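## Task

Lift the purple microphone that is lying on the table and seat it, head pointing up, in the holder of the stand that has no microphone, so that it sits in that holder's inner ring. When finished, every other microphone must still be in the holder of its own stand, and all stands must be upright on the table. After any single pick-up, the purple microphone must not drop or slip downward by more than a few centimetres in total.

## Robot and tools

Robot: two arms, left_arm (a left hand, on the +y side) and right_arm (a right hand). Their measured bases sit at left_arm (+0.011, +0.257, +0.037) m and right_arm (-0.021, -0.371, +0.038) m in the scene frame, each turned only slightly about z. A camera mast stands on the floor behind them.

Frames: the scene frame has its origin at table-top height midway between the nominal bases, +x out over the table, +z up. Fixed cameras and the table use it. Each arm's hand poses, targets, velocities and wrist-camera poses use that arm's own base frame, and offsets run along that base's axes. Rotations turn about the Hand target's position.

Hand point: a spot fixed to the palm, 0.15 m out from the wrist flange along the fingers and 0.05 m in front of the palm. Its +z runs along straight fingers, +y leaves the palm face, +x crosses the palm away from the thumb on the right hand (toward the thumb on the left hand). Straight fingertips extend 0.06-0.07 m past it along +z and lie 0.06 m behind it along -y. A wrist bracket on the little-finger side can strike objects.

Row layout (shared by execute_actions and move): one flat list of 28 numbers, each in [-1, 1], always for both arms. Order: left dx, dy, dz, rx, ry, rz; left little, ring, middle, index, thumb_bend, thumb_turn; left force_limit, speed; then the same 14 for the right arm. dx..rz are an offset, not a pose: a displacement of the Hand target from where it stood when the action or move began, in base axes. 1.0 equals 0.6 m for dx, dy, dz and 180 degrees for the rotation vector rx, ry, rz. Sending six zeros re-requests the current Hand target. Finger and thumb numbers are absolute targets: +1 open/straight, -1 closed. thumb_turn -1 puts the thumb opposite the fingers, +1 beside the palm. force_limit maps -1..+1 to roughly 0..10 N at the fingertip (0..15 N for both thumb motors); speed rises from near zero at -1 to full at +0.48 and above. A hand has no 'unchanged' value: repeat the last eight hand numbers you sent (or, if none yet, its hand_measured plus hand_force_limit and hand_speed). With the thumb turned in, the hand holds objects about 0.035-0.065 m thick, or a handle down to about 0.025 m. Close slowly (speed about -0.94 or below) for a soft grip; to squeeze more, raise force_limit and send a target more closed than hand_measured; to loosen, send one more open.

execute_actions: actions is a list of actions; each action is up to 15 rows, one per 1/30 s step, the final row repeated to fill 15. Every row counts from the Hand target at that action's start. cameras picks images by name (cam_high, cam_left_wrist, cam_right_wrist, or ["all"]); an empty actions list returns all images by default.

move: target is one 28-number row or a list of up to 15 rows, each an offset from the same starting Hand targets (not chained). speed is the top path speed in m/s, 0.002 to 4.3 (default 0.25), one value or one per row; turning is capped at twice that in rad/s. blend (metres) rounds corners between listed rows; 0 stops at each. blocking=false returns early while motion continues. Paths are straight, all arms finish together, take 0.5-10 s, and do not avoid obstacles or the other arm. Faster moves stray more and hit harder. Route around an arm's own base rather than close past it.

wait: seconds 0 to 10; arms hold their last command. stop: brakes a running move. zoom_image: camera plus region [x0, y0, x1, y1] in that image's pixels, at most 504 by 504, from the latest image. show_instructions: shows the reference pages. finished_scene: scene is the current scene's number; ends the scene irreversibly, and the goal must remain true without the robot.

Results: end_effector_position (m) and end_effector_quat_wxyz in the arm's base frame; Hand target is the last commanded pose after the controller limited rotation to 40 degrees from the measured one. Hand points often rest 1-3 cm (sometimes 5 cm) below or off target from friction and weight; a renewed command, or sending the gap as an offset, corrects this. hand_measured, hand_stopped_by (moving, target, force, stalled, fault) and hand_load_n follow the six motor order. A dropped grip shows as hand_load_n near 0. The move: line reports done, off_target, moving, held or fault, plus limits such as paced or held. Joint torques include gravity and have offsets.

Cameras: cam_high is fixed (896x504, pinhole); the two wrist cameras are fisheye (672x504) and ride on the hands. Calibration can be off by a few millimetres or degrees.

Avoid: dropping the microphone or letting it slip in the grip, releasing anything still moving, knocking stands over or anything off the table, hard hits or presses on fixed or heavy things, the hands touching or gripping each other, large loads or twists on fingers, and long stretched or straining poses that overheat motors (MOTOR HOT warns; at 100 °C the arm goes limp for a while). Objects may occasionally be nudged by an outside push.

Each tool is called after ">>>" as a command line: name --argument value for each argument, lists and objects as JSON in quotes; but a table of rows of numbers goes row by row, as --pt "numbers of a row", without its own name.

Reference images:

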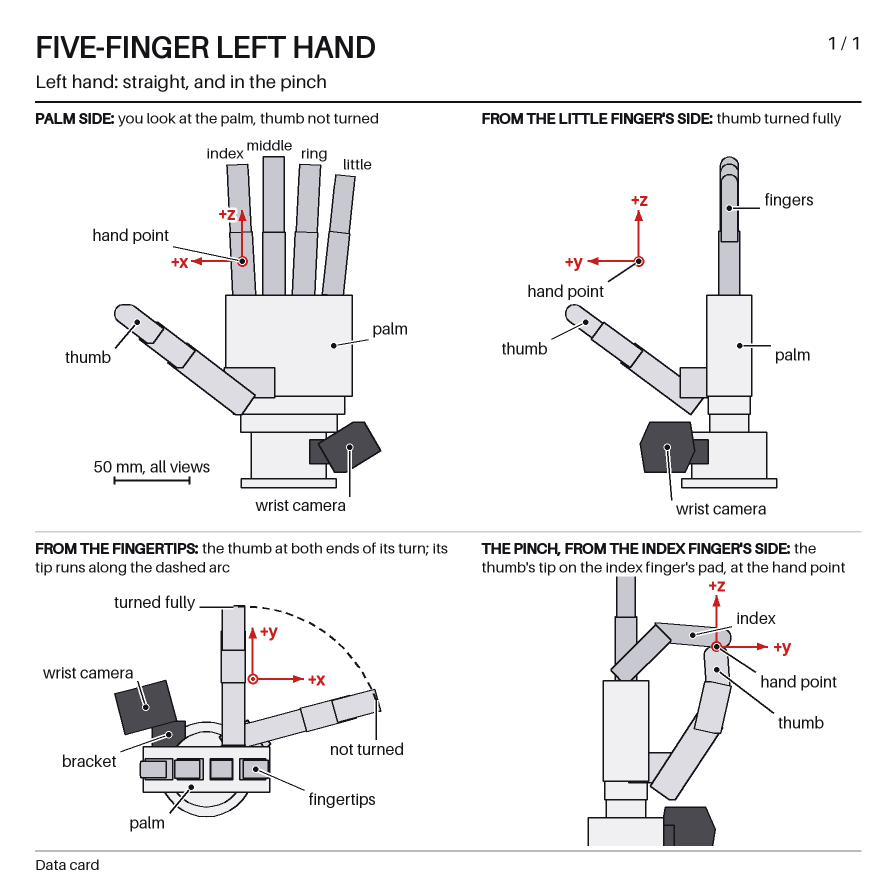

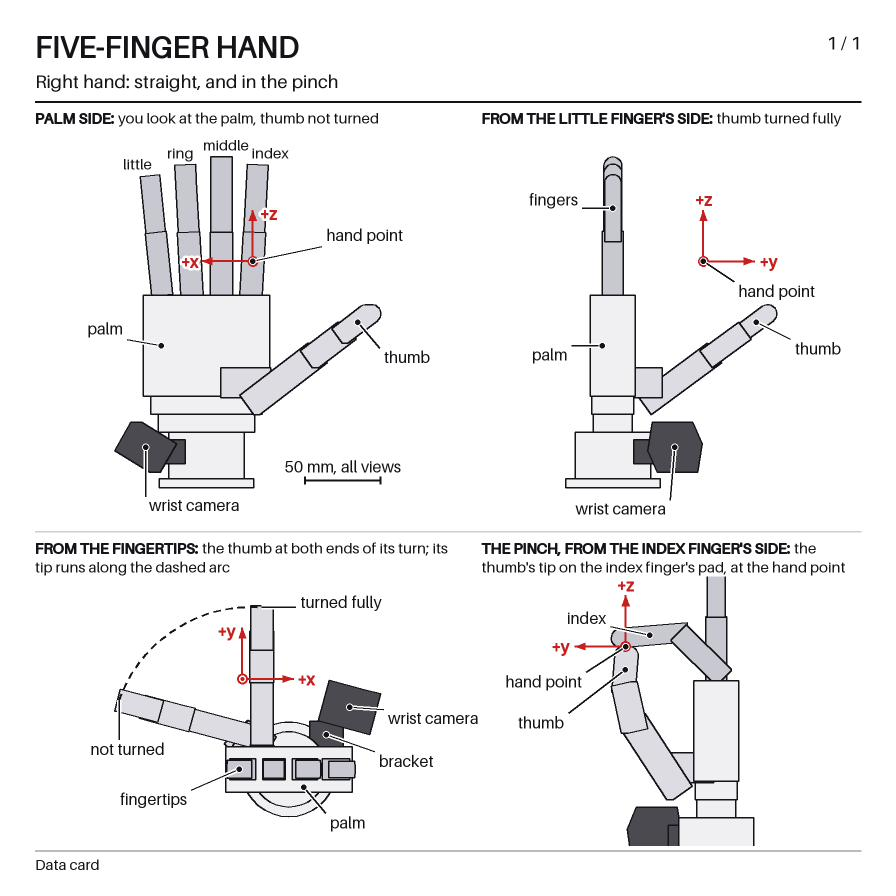

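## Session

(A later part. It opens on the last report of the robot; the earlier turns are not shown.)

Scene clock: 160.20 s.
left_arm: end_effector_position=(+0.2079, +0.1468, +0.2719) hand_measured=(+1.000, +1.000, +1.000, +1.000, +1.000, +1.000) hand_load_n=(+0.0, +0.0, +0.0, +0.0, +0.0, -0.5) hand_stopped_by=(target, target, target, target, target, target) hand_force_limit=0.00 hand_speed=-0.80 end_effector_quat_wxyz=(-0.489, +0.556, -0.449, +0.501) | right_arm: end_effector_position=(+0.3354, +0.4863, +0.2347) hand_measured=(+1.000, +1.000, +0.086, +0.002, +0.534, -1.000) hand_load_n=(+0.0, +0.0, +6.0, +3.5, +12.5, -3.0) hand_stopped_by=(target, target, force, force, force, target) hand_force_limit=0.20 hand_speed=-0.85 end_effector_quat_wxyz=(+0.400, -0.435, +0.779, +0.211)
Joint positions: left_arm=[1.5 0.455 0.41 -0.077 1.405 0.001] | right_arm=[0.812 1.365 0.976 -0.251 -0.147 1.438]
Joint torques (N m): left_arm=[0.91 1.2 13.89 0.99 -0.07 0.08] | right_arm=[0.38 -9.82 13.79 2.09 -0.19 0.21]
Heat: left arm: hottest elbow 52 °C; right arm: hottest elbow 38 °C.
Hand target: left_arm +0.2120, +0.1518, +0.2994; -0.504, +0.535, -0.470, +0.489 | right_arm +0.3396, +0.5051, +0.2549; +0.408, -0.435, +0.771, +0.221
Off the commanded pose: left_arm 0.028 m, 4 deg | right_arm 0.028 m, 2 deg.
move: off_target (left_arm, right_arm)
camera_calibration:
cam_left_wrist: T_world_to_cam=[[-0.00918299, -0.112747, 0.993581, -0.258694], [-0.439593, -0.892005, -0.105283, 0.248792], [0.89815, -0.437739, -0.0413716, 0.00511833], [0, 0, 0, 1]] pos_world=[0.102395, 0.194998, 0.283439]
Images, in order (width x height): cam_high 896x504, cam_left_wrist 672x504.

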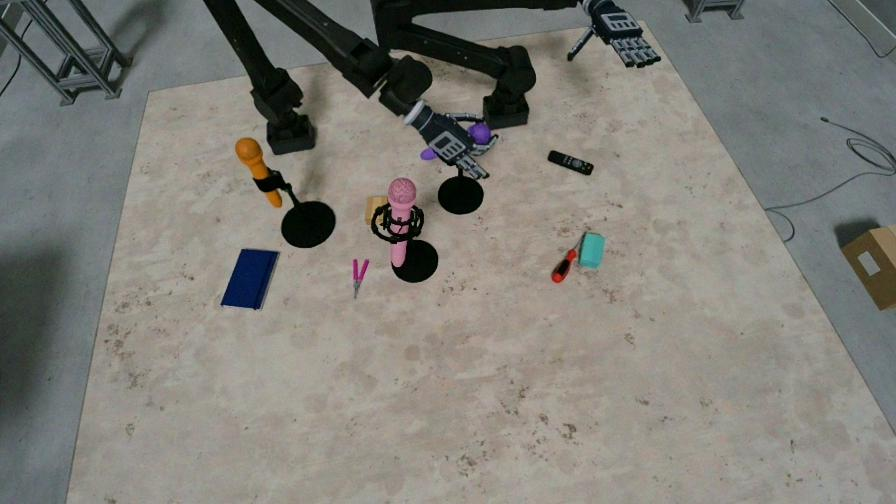

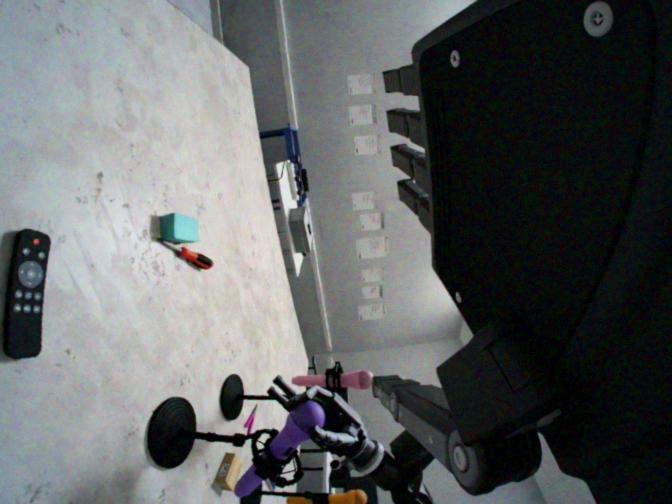

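Same state as before, upright. Release slowly.

>>> move --pt "0 0 0 0 0 0 1 1 1 1 1 1 0 -0.8 0 0 0 0 0 0 1 1 0.5 0.5 0.75 -1 0.2 -0.85" --pt "0 0 0 0 0 0 1 1 1 1 1 1 0 -0.8 0 0 0 0 0 0 1 1 1 1 1 -1 0.2 -0.6" --speed 0.04 --cameras '["cam_high","cam_left_wrist","cam_right_wrist"]'

>>> zoom_image --camera "cam_high" --region '[410, 95, 510, 195]'

>>> zoom_image --camera "cam_left_wrist" --region '[130, 360, 330, 504]'

Scene clock: 162.53 s.
left_arm: end_effector_position=(+0.2079, +0.1468, +0.2719) hand_measured=(+1.000, +1.000, +1.000, +1.000, +1.000, +1.000) hand_load_n=(+0.0, +0.0, +0.0, +0.0, +0.0, +0.0) hand_stopped_by=(target, target, target, target, target, target) hand_force_limit=0.00 hand_speed=-0.80 end_effector_quat_wxyz=(-0.489, +0.556, -0.449, +0.501) | right_arm: end_effector_position=(+0.3355, +0.4880, +0.2377) hand_measured=(+1.000, +1.000, +1.000, +1.000, +1.000, -1.000) hand_load_n=(+0.0, +0.0, +0.0, +0.0, +0.0, +0.0) hand_stopped_by=(target, target, target, target, target, target) hand_force_limit=0.20 hand_speed=-0.60 end_effector_quat_wxyz=(+0.401, -0.434, +0.778, +0.213)
Joint positions: left_arm=[1.5 0.455 0.41 -0.077 1.405 0.001] | right_arm=[0.814 1.365 0.981 -0.252 -0.147 1.443]
Joint torques (N m): left_arm=[0.97 1.2 13.87 0.99 -0.07 0.08] | right_arm=[0.67 -10.17 13.7 2.4 -0.32 0.18]
Heat: left arm: hottest elbow 52 °C; right arm: hottest elbow 38 °C.
Hand target: left_arm +0.2120, +0.1518, +0.2994; -0.504, +0.535, -0.470, +0.489 | right_arm +0.3396, +0.5051, +0.2548; +0.408, -0.435, +0.771, +0.221
Off the commanded pose: left_arm 0.028 m, 4 deg | right_arm 0.025 m, 1 deg.
move: off_target (left_arm, right_arm); target 2's new numbers were sent with right_arm's hand 0.025 m and 1 deg from that target
camera_calibration:
cam_left_wrist: T_world_to_cam=[[-0.00918299, -0.112747, 0.993581, -0.258694], [-0.439593, -0.892005, -0.105283, 0.248792], [0.89815, -0.437739, -0.0413716, 0.00511833], [0, 0, 0, 1]] pos_world=[0.102395, 0.194998, 0.283439]
cam_right_wrist: T_world_to_cam=[[-0.866154, 0.454941, -0.206897, 0.122971], [-0.126661, 0.200644, 0.971442, -0.283964], [0.483461, 0.867624, -0.116165, -0.443811], [0, 0, 0, 1]] pos_world=[0.285111, 0.386092, 0.249741]

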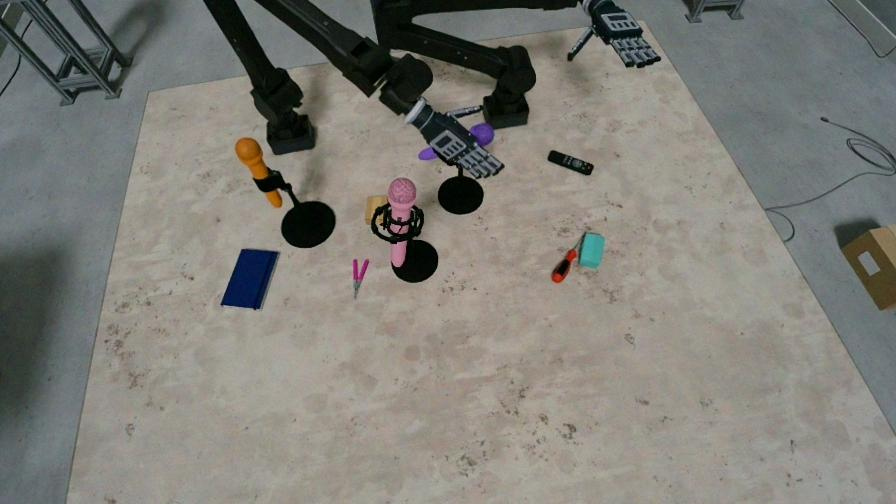

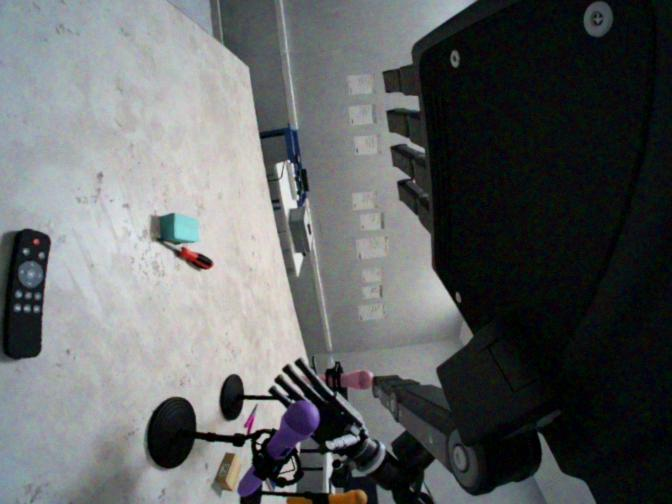

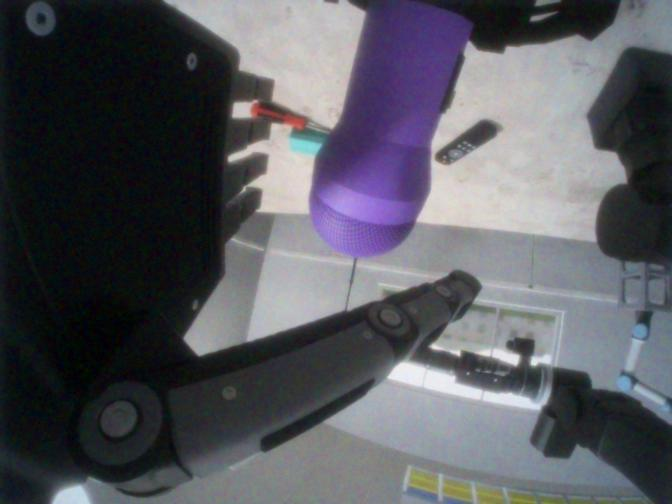

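Scaled by 5.040 from the camera's 896x504 image, which has a finer 1280x720 frame.

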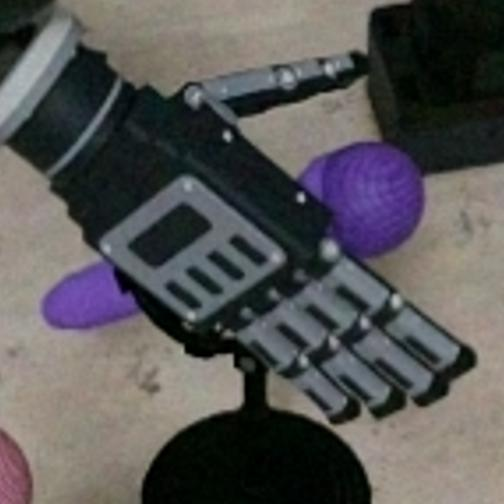

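Scaled by 2.520 from the camera's 672x504 image, which has a finer 960x720 frame.

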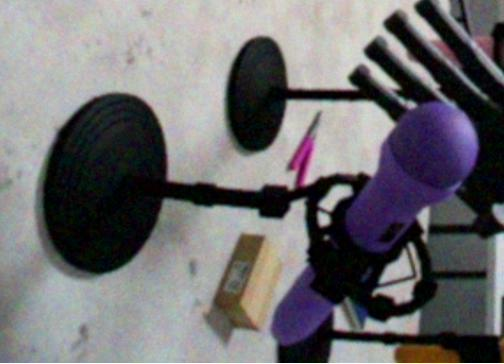

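>>> move --target '[0,0,0,0,0,0,1,1,1,1,1,1,0,-0.8,0.0227,0.0378,0.0657,0,0,0,1,1,1,1,1,-1,0.2,-0.6]' --speed 0.1 --cameras '["cam_high","cam_left_wrist","cam_right_wrist"]'

>>> zoom_image --camera "cam_high" --region '[410, 75, 530, 195]'

Scene clock: 164.47 s.
left_arm: end_effector_position=(+0.2079, +0.1468, +0.2719) hand_measured=(+1.000, +1.000, +1.000, +1.000, +1.000, +1.000) hand_load_n=(+0.0, +0.0, +0.0, +0.0, -0.5, +0.0) hand_stopped_by=(target, target, target, target, target, target) hand_force_limit=0.00 hand_speed=-0.80 end_effector_quat_wxyz=(-0.489, +0.556, -0.449, +0.501) | right_arm: end_effector_position=(+0.3492, +0.5108, +0.2797) hand_measured=(+1.000, +1.000, +1.000, +1.000, +1.000, -1.000) hand_load_n=(+0.0, +0.0, +0.0, +0.0, +0.0, -0.5) hand_stopped_by=(target, target, target, target, target, target) hand_force_limit=0.20 hand_speed=-0.60 end_effector_quat_wxyz=(+0.403, -0.434, +0.777, +0.215)
Joint positions: left_arm=[1.5 0.455 0.41 -0.077 1.405 0.001] | right_arm=[0.825 1.395 1.124 -0.358 -0.142 1.448]
Joint torques (N m): left_arm=[0.97 1.2 13.89 0.98 -0.07 0.08] | right_arm=[0.26 -10.46 13.94 2.26 -0.04 0.17]
Heat: left arm: hottest elbow 52 °C; right arm: hottest elbow 38 °C.
Hand target: left_arm +0.2120, +0.1518, +0.2994; -0.504, +0.535, -0.470, +0.489 | right_arm +0.3532, +0.5278, +0.2942; +0.408, -0.435, +0.771, +0.221
Off the commanded pose: left_arm 0.028 m, 4 deg | right_arm 0.023 m, 1 deg.
move: off_target (left_arm, right_arm)
camera_calibration:
cam_left_wrist: T_world_to_cam=[[-0.00918299, -0.112747, 0.993581, -0.258694], [-0.439593, -0.892005, -0.105283, 0.248792], [0.89815, -0.437739, -0.0413716, 0.00511833], [0, 0, 0, 1]] pos_world=[0.102395, 0.194998, 0.283439]
cam_right_wrist: T_world_to_cam=[[-0.867189, 0.452951, -0.206929, 0.134517], [-0.129833, 0.195516, 0.972068, -0.324073], [0.480757, 0.869833, -0.110741, -0.467058], [0, 0, 0, 1]] pos_world=[0.299117, 0.408695, 0.291134]

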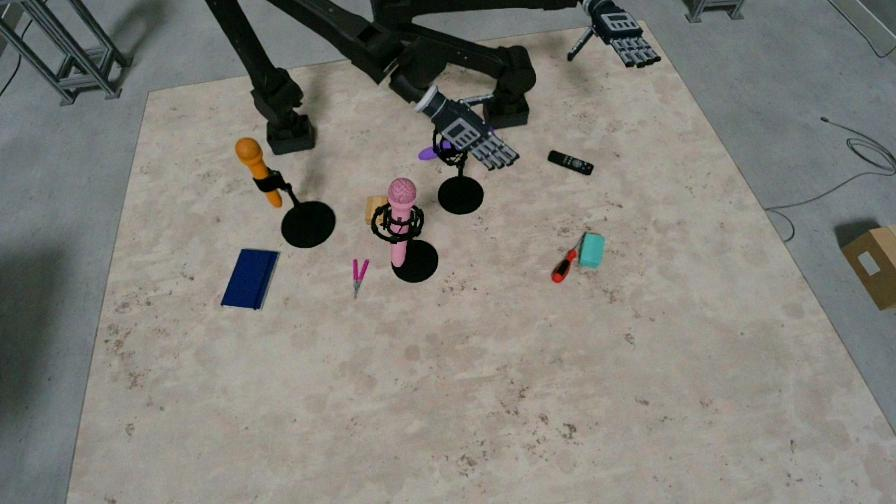

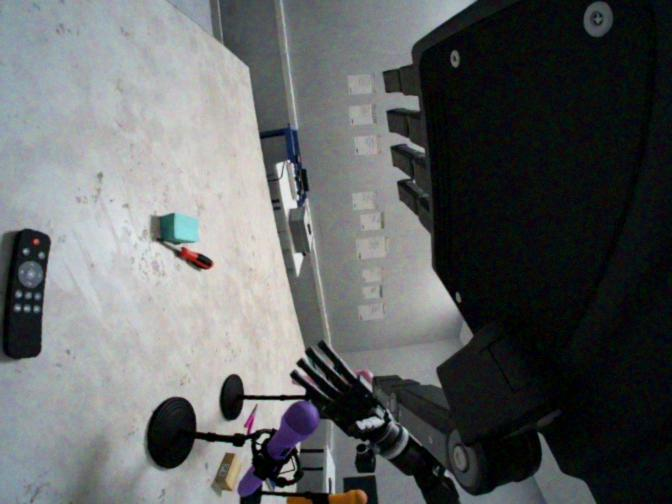

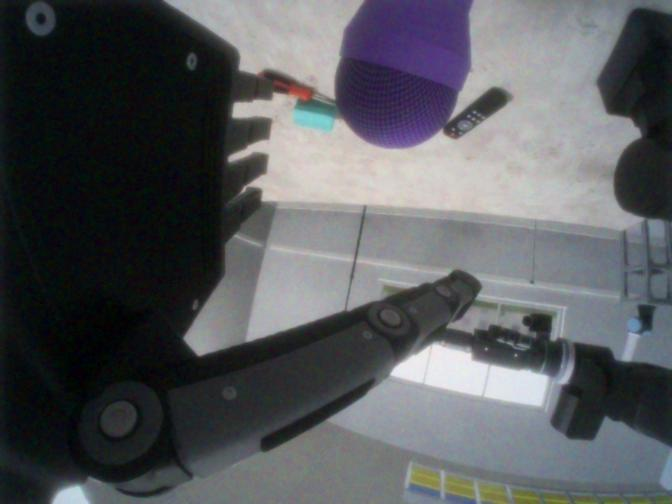

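Scaled by 4.200 from the camera's 896x504 image, which has a finer 1280x720 frame.

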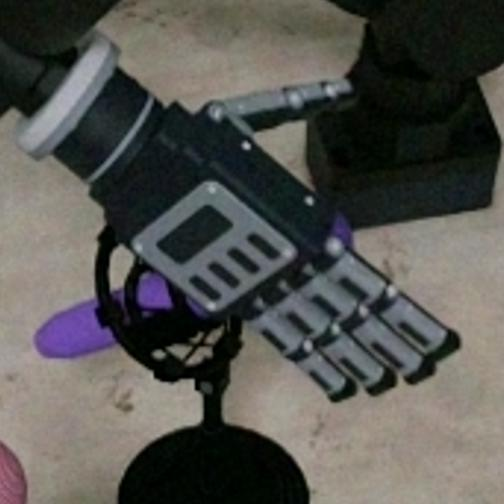

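>>> move --pt "0 0 0 0 0 0 1 1 1 1 1 1 0 -0.8 0 0 0 0 0 0 1 1 0 0 1 -1 0.2 -0.5" --pt "0 0 0 0 0 0 1 1 1 1 1 1 0 -0.8 -0.03 -0.032 -0.042 0 0 0 1 1 0 0 1 -1 0.2 -0.5" --speed 0.06 --cameras '["cam_high","cam_left_wrist","cam_right_wrist"]'

>>> zoom_image --camera "cam_high" --region '[410, 75, 530, 195]'

>>> zoom_image --camera "cam_left_wrist" --region '[220, 330, 400, 504]'

Scene clock: 167.20 s.
left_arm: end_effector_position=(+0.2079, +0.1468, +0.2719) hand_measured=(+1.000, +1.000, +1.000, +1.000, +1.000, +1.000) hand_load_n=(+0.0, +0.0, +0.0, +0.0, +0.0, +0.0) hand_stopped_by=(target, target, target, target, target, target) hand_force_limit=0.00 hand_speed=-0.80 end_effector_quat_wxyz=(-0.489, +0.556, -0.449, +0.501) | right_arm: end_effector_position=(+0.3443, +0.5058, +0.2685) hand_measured=(+1.000, +1.000, +0.000, +0.000, +1.000, -1.000) hand_load_n=(+0.0, +0.0, +0.0, +0.0, +0.0, +0.0) hand_stopped_by=(target, target, target, target, target, target) hand_force_limit=0.20 hand_speed=-0.50 end_effector_quat_wxyz=(+0.407, -0.433, +0.775, +0.216)
Joint positions: left_arm=[1.5 0.455 0.41 -0.077 1.405 0.001] | right_arm=[0.826 1.384 1.076 -0.312 -0.141 1.45]
Joint torques (N m): left_arm=[0.97 1.2 13.89 0.99 -0.07 0.08] | right_arm=[0.03 -12.1 8.87 2.89 -0.02 0.19]
Heat: left arm: hottest elbow 52 °C; right arm: hottest elbow 38 °C.
Hand target: left_arm +0.2120, +0.1518, +0.2994; -0.504, +0.535, -0.470, +0.489 | right_arm +0.3352, +0.5086, +0.2691; +0.408, -0.435, +0.771, +0.221
Off the commanded pose: left_arm 0.028 m, 4 deg | right_arm 0.010 m, 1 deg.
move: off_target (left_arm)
camera_calibration:
cam_left_wrist: T_world_to_cam=[[-0.00918299, -0.112747, 0.993581, -0.258694], [-0.439593, -0.892005, -0.105283, 0.248792], [0.89815, -0.437739, -0.0413716, 0.00511833], [0, 0, 0, 1]] pos_world=[0.102395, 0.194998, 0.283439]
cam_right_wrist: T_world_to_cam=[[-0.865648, 0.455, -0.208875, 0.129075], [-0.135592, 0.188547, 0.972659, -0.307447], [0.481943, 0.870302, -0.101521, -0.464745], [0, 0, 0, 1]] pos_world=[0.294026, 0.403707, 0.27882]

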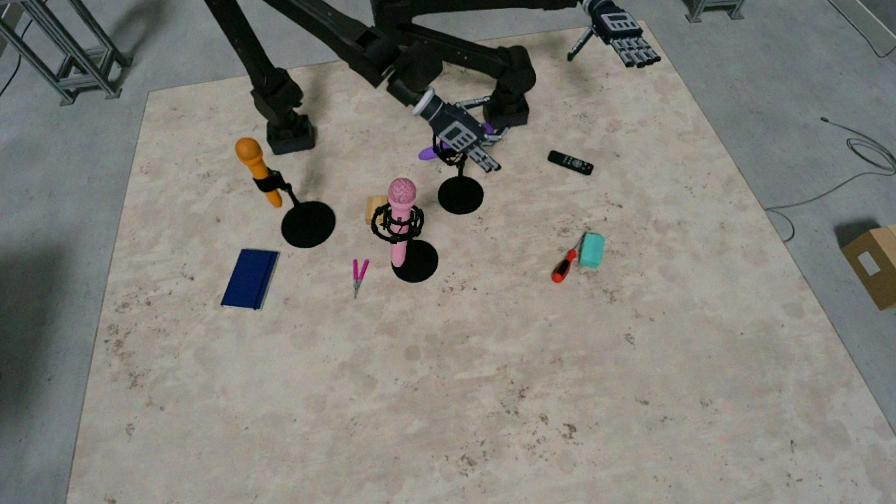

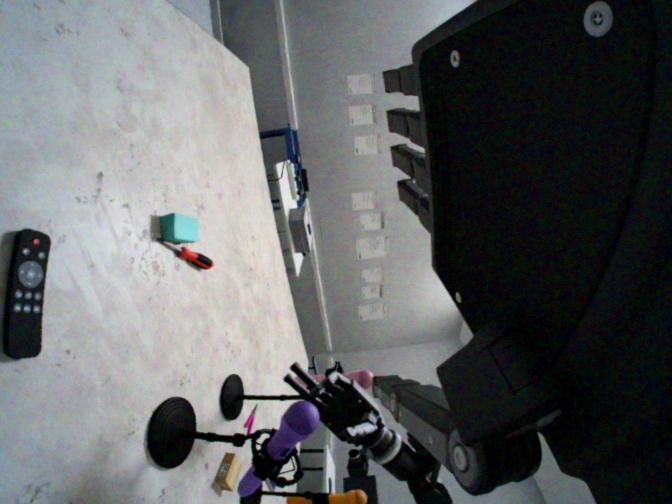

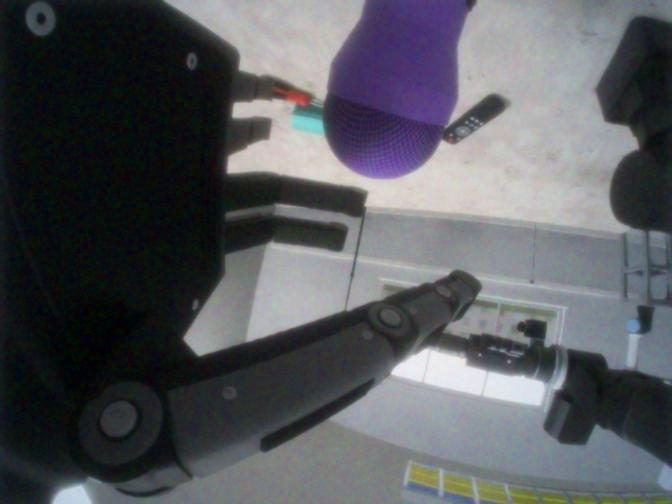

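Scaled by 4.200 from the camera's 896x504 image, which has a finer 1280x720 frame.

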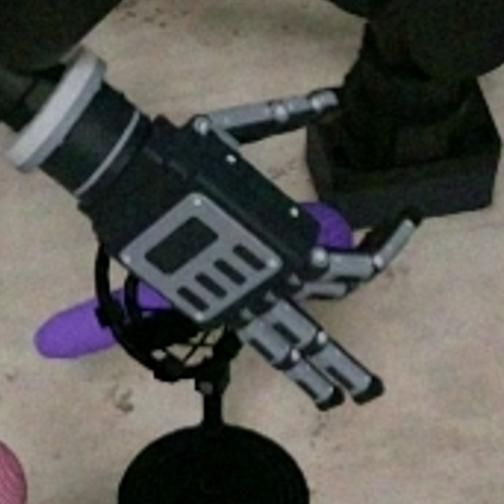

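Scaled by 2.800 from the camera's 672x504 image, which has a finer 960x720 frame.

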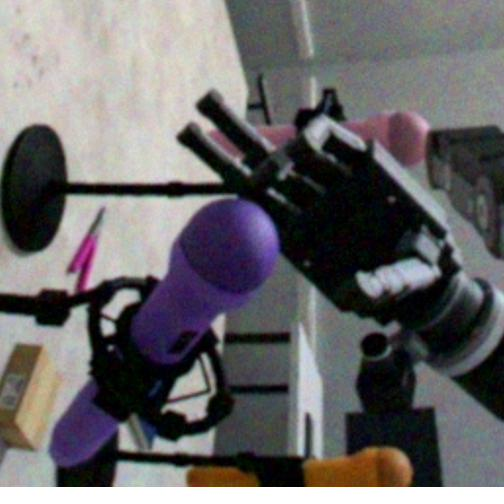

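>>> move --pt "0 0 0 0 0 0 1 1 1 1 1 1 0 -0.8 -0.0095 0.0055 -0.001 0 0 0 1 1 0 0 1 -1 0.2 -0.5" --pt "0 0 0 0 0 0 1 1 1 1 1 1 0 -0.8 -0.018 -0.014 -0.0165 0 0 0 1 1 0 0 1 -1 0.2 -0.5" --speed 0.04 --cameras '["cam_high","cam_left_wrist","cam_right_wrist"]'

>>> zoom_image --camera "cam_high" --region '[410, 75, 530, 195]'

>>> zoom_image --camera "cam_left_wrist" --region '[220, 330, 400, 504]'

Scene clock: 169.10 s.
left_arm: end_effector_position=(+0.2079, +0.1468, +0.2719) hand_measured=(+1.000, +1.000, +1.000, +1.000, +1.000, +1.000) hand_load_n=(+0.0, +0.0, +0.0, +0.0, +0.0, +0.0) hand_stopped_by=(target, target, target, target, target, target) hand_force_limit=0.00 hand_speed=-0.80 end_effector_quat_wxyz=(-0.489, +0.556, -0.449, +0.501) | right_arm: end_effector_position=(+0.3305, +0.5013, +0.2626) hand_measured=(+1.000, +1.000, +0.000, +0.000, +1.000, -1.000) hand_load_n=(+0.5, +0.0, +0.0, +0.0, +0.0, +0.0) hand_stopped_by=(target, target, target, target, target, target) hand_force_limit=0.20 hand_speed=-0.50 end_effector_quat_wxyz=(+0.410, -0.434, +0.772, +0.218)
Joint positions: left_arm=[1.5 0.455 0.41 -0.077 1.405 0.001] | right_arm=[0.841 1.356 1.027 -0.282 -0.131 1.457]
Joint torques (N m): left_arm=[0.97 1.2 13.89 0.98 -0.07 0.08] | right_arm=[-1.32 -11.99 8.08 2.66 -0.23 0.21]
Heat: left arm: hottest elbow 52 °C; right arm: hottest elbow 38 °C.
Hand target: left_arm +0.2120, +0.1518, +0.2994; -0.504, +0.535, -0.470, +0.489 | right_arm +0.3245, +0.5002, +0.2593; +0.408, -0.435, +0.771, +0.221
Off the commanded pose: left_arm 0.028 m, 4 deg | right_arm 0.007 m, 0 deg.
move: off_target (left_arm)
camera_calibration:
cam_left_wrist: T_world_to_cam=[[-0.00918299, -0.112747, 0.993581, -0.258694], [-0.439593, -0.892005, -0.105283, 0.248792], [0.89815, -0.437739, -0.0413716, 0.00511833], [0, 0, 0, 1]] pos_world=[0.102395, 0.194998, 0.283439]
cam_right_wrist: T_world_to_cam=[[-0.865923, 0.45362, -0.210728, 0.119309], [-0.141377, 0.182151, 0.973054, -0.297777], [0.479781, 0.872382, -0.0935973, -0.457131], [0, 0, 0, 1]] pos_world=[0.280537, 0.398912, 0.272108]

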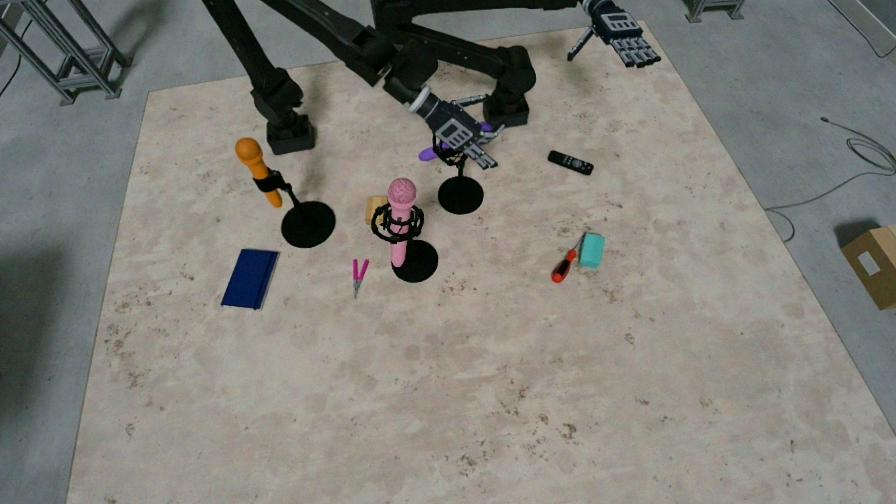

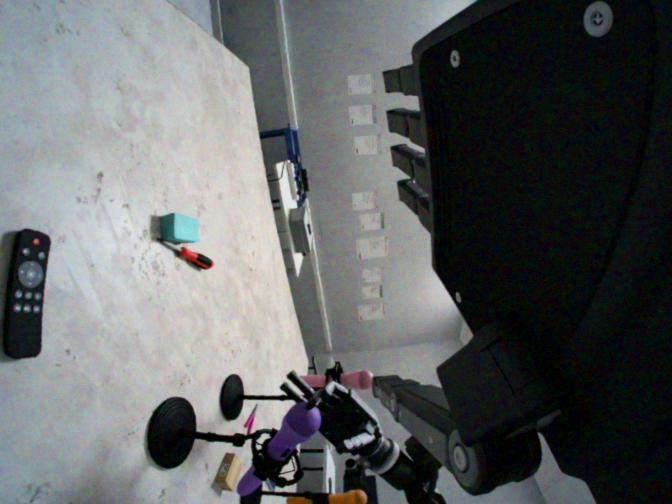

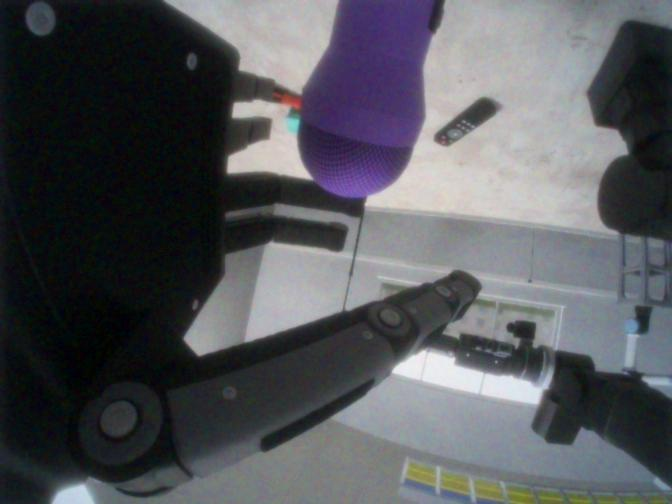

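Scaled by 4.200 from the camera's 896x504 image, which has a finer 1280x720 frame.

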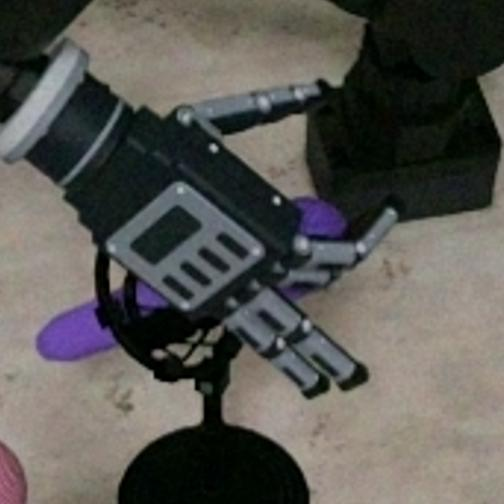

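Scaled by 2.800 from the camera's 672x504 image, which has a finer 960x720 frame.

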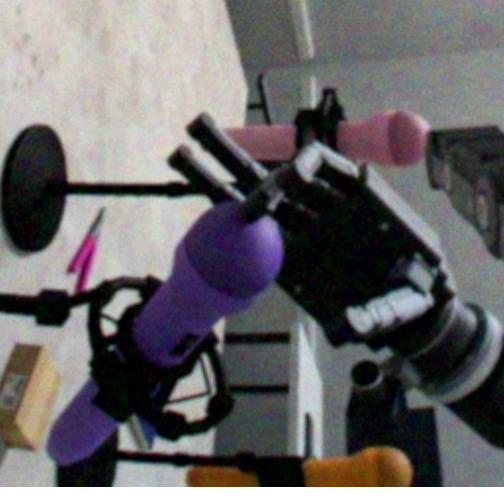

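>>> move --pt "0 0 0 0 0 0 1 1 1 1 1 1 0 -0.8 0 0 0 0 0 0 1 1 0.2 0.2 1 -1 0.2 -0.5" --pt "0 0 0 0 0 0 1 1 1 1 1 1 0 -0.8 -0.0067 -0.0148 -0.0117 0 0 0 1 1 0.2 0.2 1 -1 0.2 -0.5" --speed 0.04 --cameras '["cam_high","cam_left_wrist","cam_right_wrist"]'

>>> zoom_image --camera "cam_high" --region '[410, 75, 530, 195]'

>>> zoom_image --camera "cam_left_wrist" --region '[130, 360, 330, 504]'

Scene clock: 171.13 s.
left_arm: end_effector_position=(+0.2079, +0.1468, +0.2719) hand_measured=(+1.000, +1.000, +1.000, +1.000, +1.000, +1.000) hand_load_n=(+0.0, +0.0, +0.0, +0.0, +0.0, +0.0) hand_stopped_by=(target, target, target, target, target, target) hand_force_limit=0.00 hand_speed=-0.80 end_effector_quat_wxyz=(-0.489, +0.556, -0.449, +0.501) | right_arm: end_effector_position=(+0.3241, +0.4956, +0.2602) hand_measured=(+1.000, +1.000, +0.200, +0.200, +1.000, -1.000) hand_load_n=(+0.0, +0.0, +0.0, +0.0, -0.5, +0.0) hand_stopped_by=(target, target, target, target, target, target) hand_force_limit=0.20 hand_speed=-0.50 end_effector_quat_wxyz=(+0.413, -0.434, +0.769, +0.222)
Joint positions: left_arm=[1.5 0.455 0.41 -0.077 1.405 0.001] | right_arm=[0.841 1.335 0.994 -0.26 -0.137 1.457]
Joint torques (N m): left_arm=[0.91 1.2 13.89 0.99 -0.07 0.08] | right_arm=[-1.49 -11.99 7.66 2.66 -0.21 0.06]
Heat: left arm: hottest elbow 52 °C; right arm: hottest elbow 38 °C.
Hand target: left_arm +0.2120, +0.1518, +0.2994; -0.504, +0.535, -0.470, +0.489 | right_arm +0.3204, +0.4913, +0.2520; +0.408, -0.435, +0.772, +0.221
Off the commanded pose: left_arm 0.028 m, 4 deg | right_arm 0.010 m, 1 deg.
move: off_target (left_arm)
camera_calibration:
cam_left_wrist: T_world_to_cam=[[-0.00918299, -0.112747, 0.993581, -0.258694], [-0.439593, -0.892005, -0.105283, 0.248792], [0.89815, -0.437739, -0.0413716, 0.00511833], [0, 0, 0, 1]] pos_world=[0.102395, 0.194998, 0.283439]
cam_right_wrist: T_world_to_cam=[[-0.867007, 0.451766, -0.210255, 0.116978], [-0.146409, 0.172368, 0.974091, -0.28907], [0.476303, 0.875327, -0.0833013, -0.452335], [0, 0, 0, 1]] pos_world=[0.274547, 0.392921, 0.268495]

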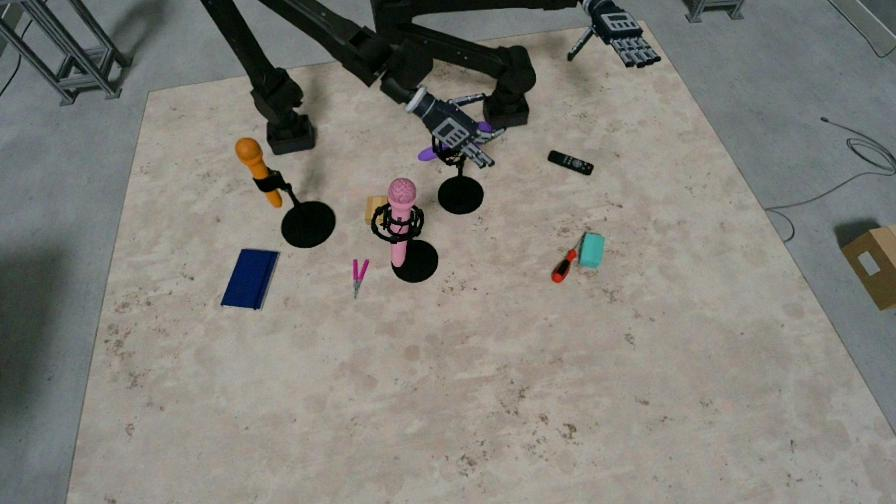

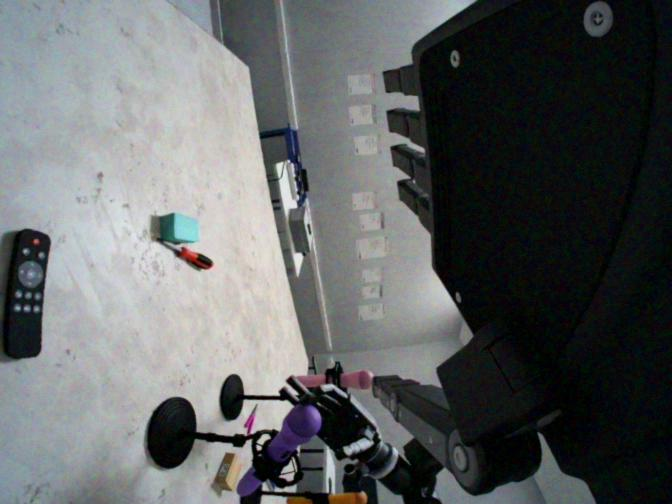

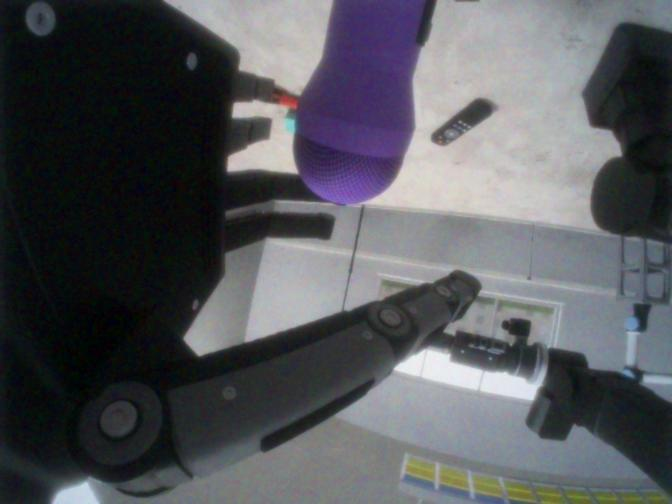

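Scaled by 4.200 from the camera's 896x504 image, which has a finer 1280x720 frame.

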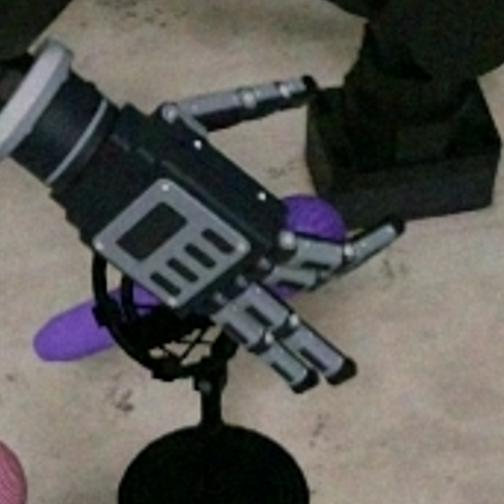

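Scaled by 2.520 from the camera's 672x504 image, which has a finer 960x720 frame.

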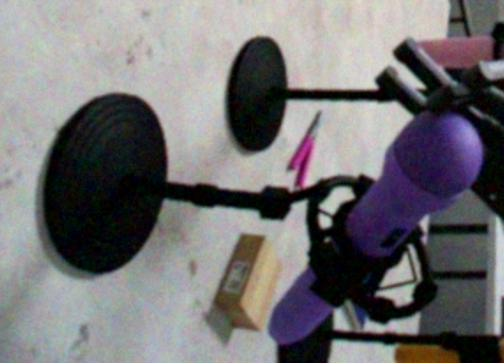

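>>> move --target '[0,0,0,0,0,0,1,1,1,1,1,1,0,-0.8,-0.0067,-0.0148,-0.0147,0,0,0,1,1,0.15,0.15,1,-1,0.2,-0.5]' --speed 0.04 --cameras '["cam_high","cam_left_wrist","cam_right_wrist"]'

>>> zoom_image --camera "cam_high" --region '[410, 75, 530, 195]'

>>> zoom_image --camera "cam_left_wrist" --region '[130, 360, 330, 504]'

Scene clock: 172.27 s.
left_arm: end_effector_position=(+0.2079, +0.1468, +0.2719) hand_measured=(+1.000, +1.000, +1.000, +1.000, +1.000, +1.000) hand_load_n=(+0.0, +0.0, +0.0, +0.0, +0.0, +0.0) hand_stopped_by=(target, target, target, target, target, target) hand_force_limit=0.00 hand_speed=-0.80 end_effector_quat_wxyz=(-0.489, +0.556, -0.449, +0.501) | right_arm: end_effector_position=(+0.3174, +0.4899, +0.2560) hand_measured=(+1.000, +1.000, +0.150, +0.150, +1.000, -1.000) hand_load_n=(+0.0, +0.0, +0.5, +0.0, +0.0, -0.5) hand_stopped_by=(target, target, target, target, target, target) hand_force_limit=0.20 hand_speed=-0.50 end_effector_quat_wxyz=(+0.416, -0.435, +0.766, +0.226)
Joint positions: left_arm=[1.5 0.455 0.41 -0.077 1.405 0.001] | right_arm=[0.841 1.317 0.958 -0.234 -0.143 1.457]
Joint torques (N m): left_arm=[0.97 1.14 13.89 0.99 -0.07 0.08] | right_arm=[-1.61 -11.16 7.35 2.47 -0.22 0.15]
Heat: left arm: hottest elbow 53 °C; right arm: hottest elbow 38 °C.
Hand target: left_arm +0.2120, +0.1518, +0.2994; -0.504, +0.535, -0.470, +0.489 | right_arm +0.3164, +0.4824, +0.2433; +0.408, -0.435, +0.771, +0.221
Off the commanded pose: left_arm 0.028 m, 4 deg | right_arm 0.015 m, 1 deg.
move: off_target (left_arm, right_arm)
camera_calibration:
cam_left_wrist: T_world_to_cam=[[-0.00918299, -0.112747, 0.993581, -0.258694], [-0.439593, -0.892005, -0.105283, 0.248792], [0.89815, -0.437739, -0.0413716, 0.00511833], [0, 0, 0, 1]] pos_world=[0.102395, 0.194998, 0.283439]
cam_right_wrist: T_world_to_cam=[[-0.868677, 0.449133, -0.208999, 0.114337], [-0.150587, 0.162519, 0.975147, -0.279115], [0.471937, 0.87856, -0.0735426, -0.447231], [0, 0, 0, 1]] pos_world=[0.268356, 0.386928, 0.263184]

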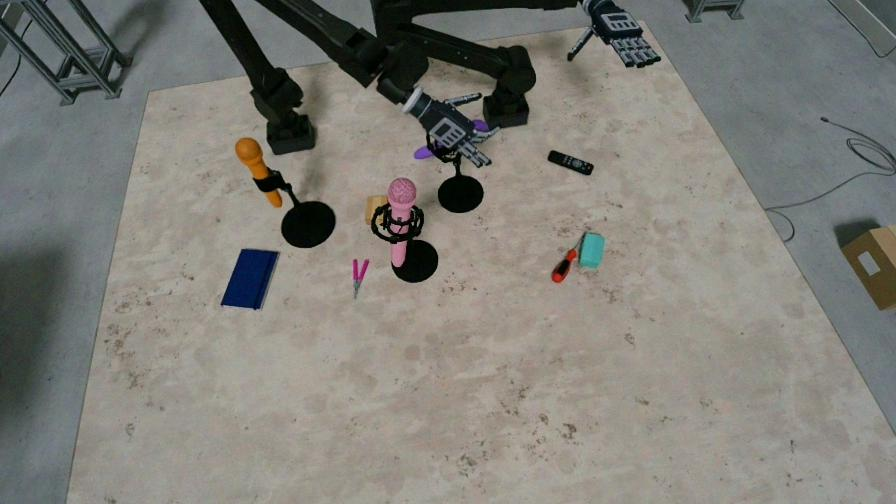

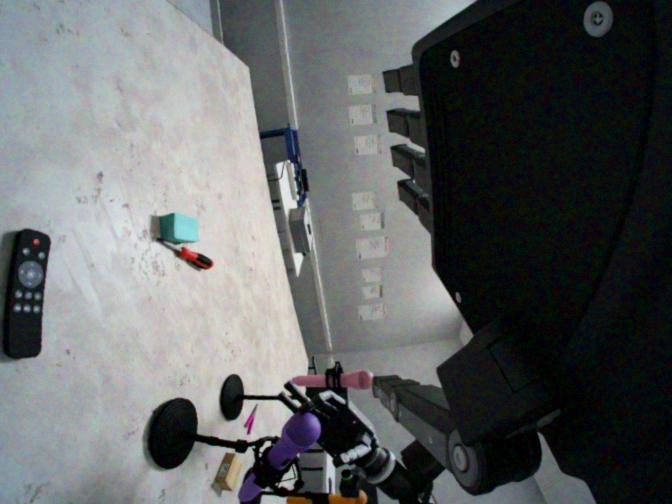

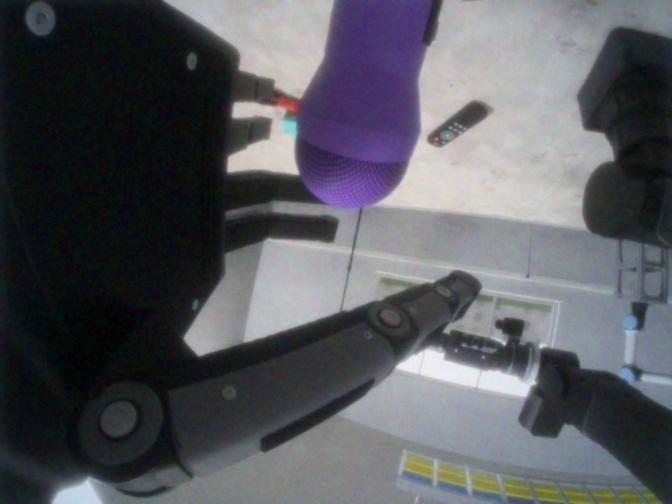

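Scaled by 4.200 from the camera's 896x504 image, which has a finer 1280x720 frame.

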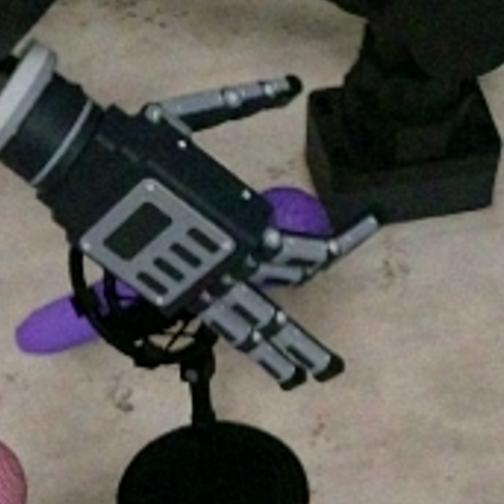

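Scaled by 2.520 from the camera's 672x504 image, which has a finer 960x720 frame.

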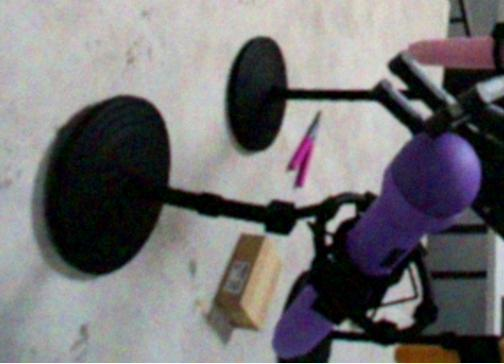

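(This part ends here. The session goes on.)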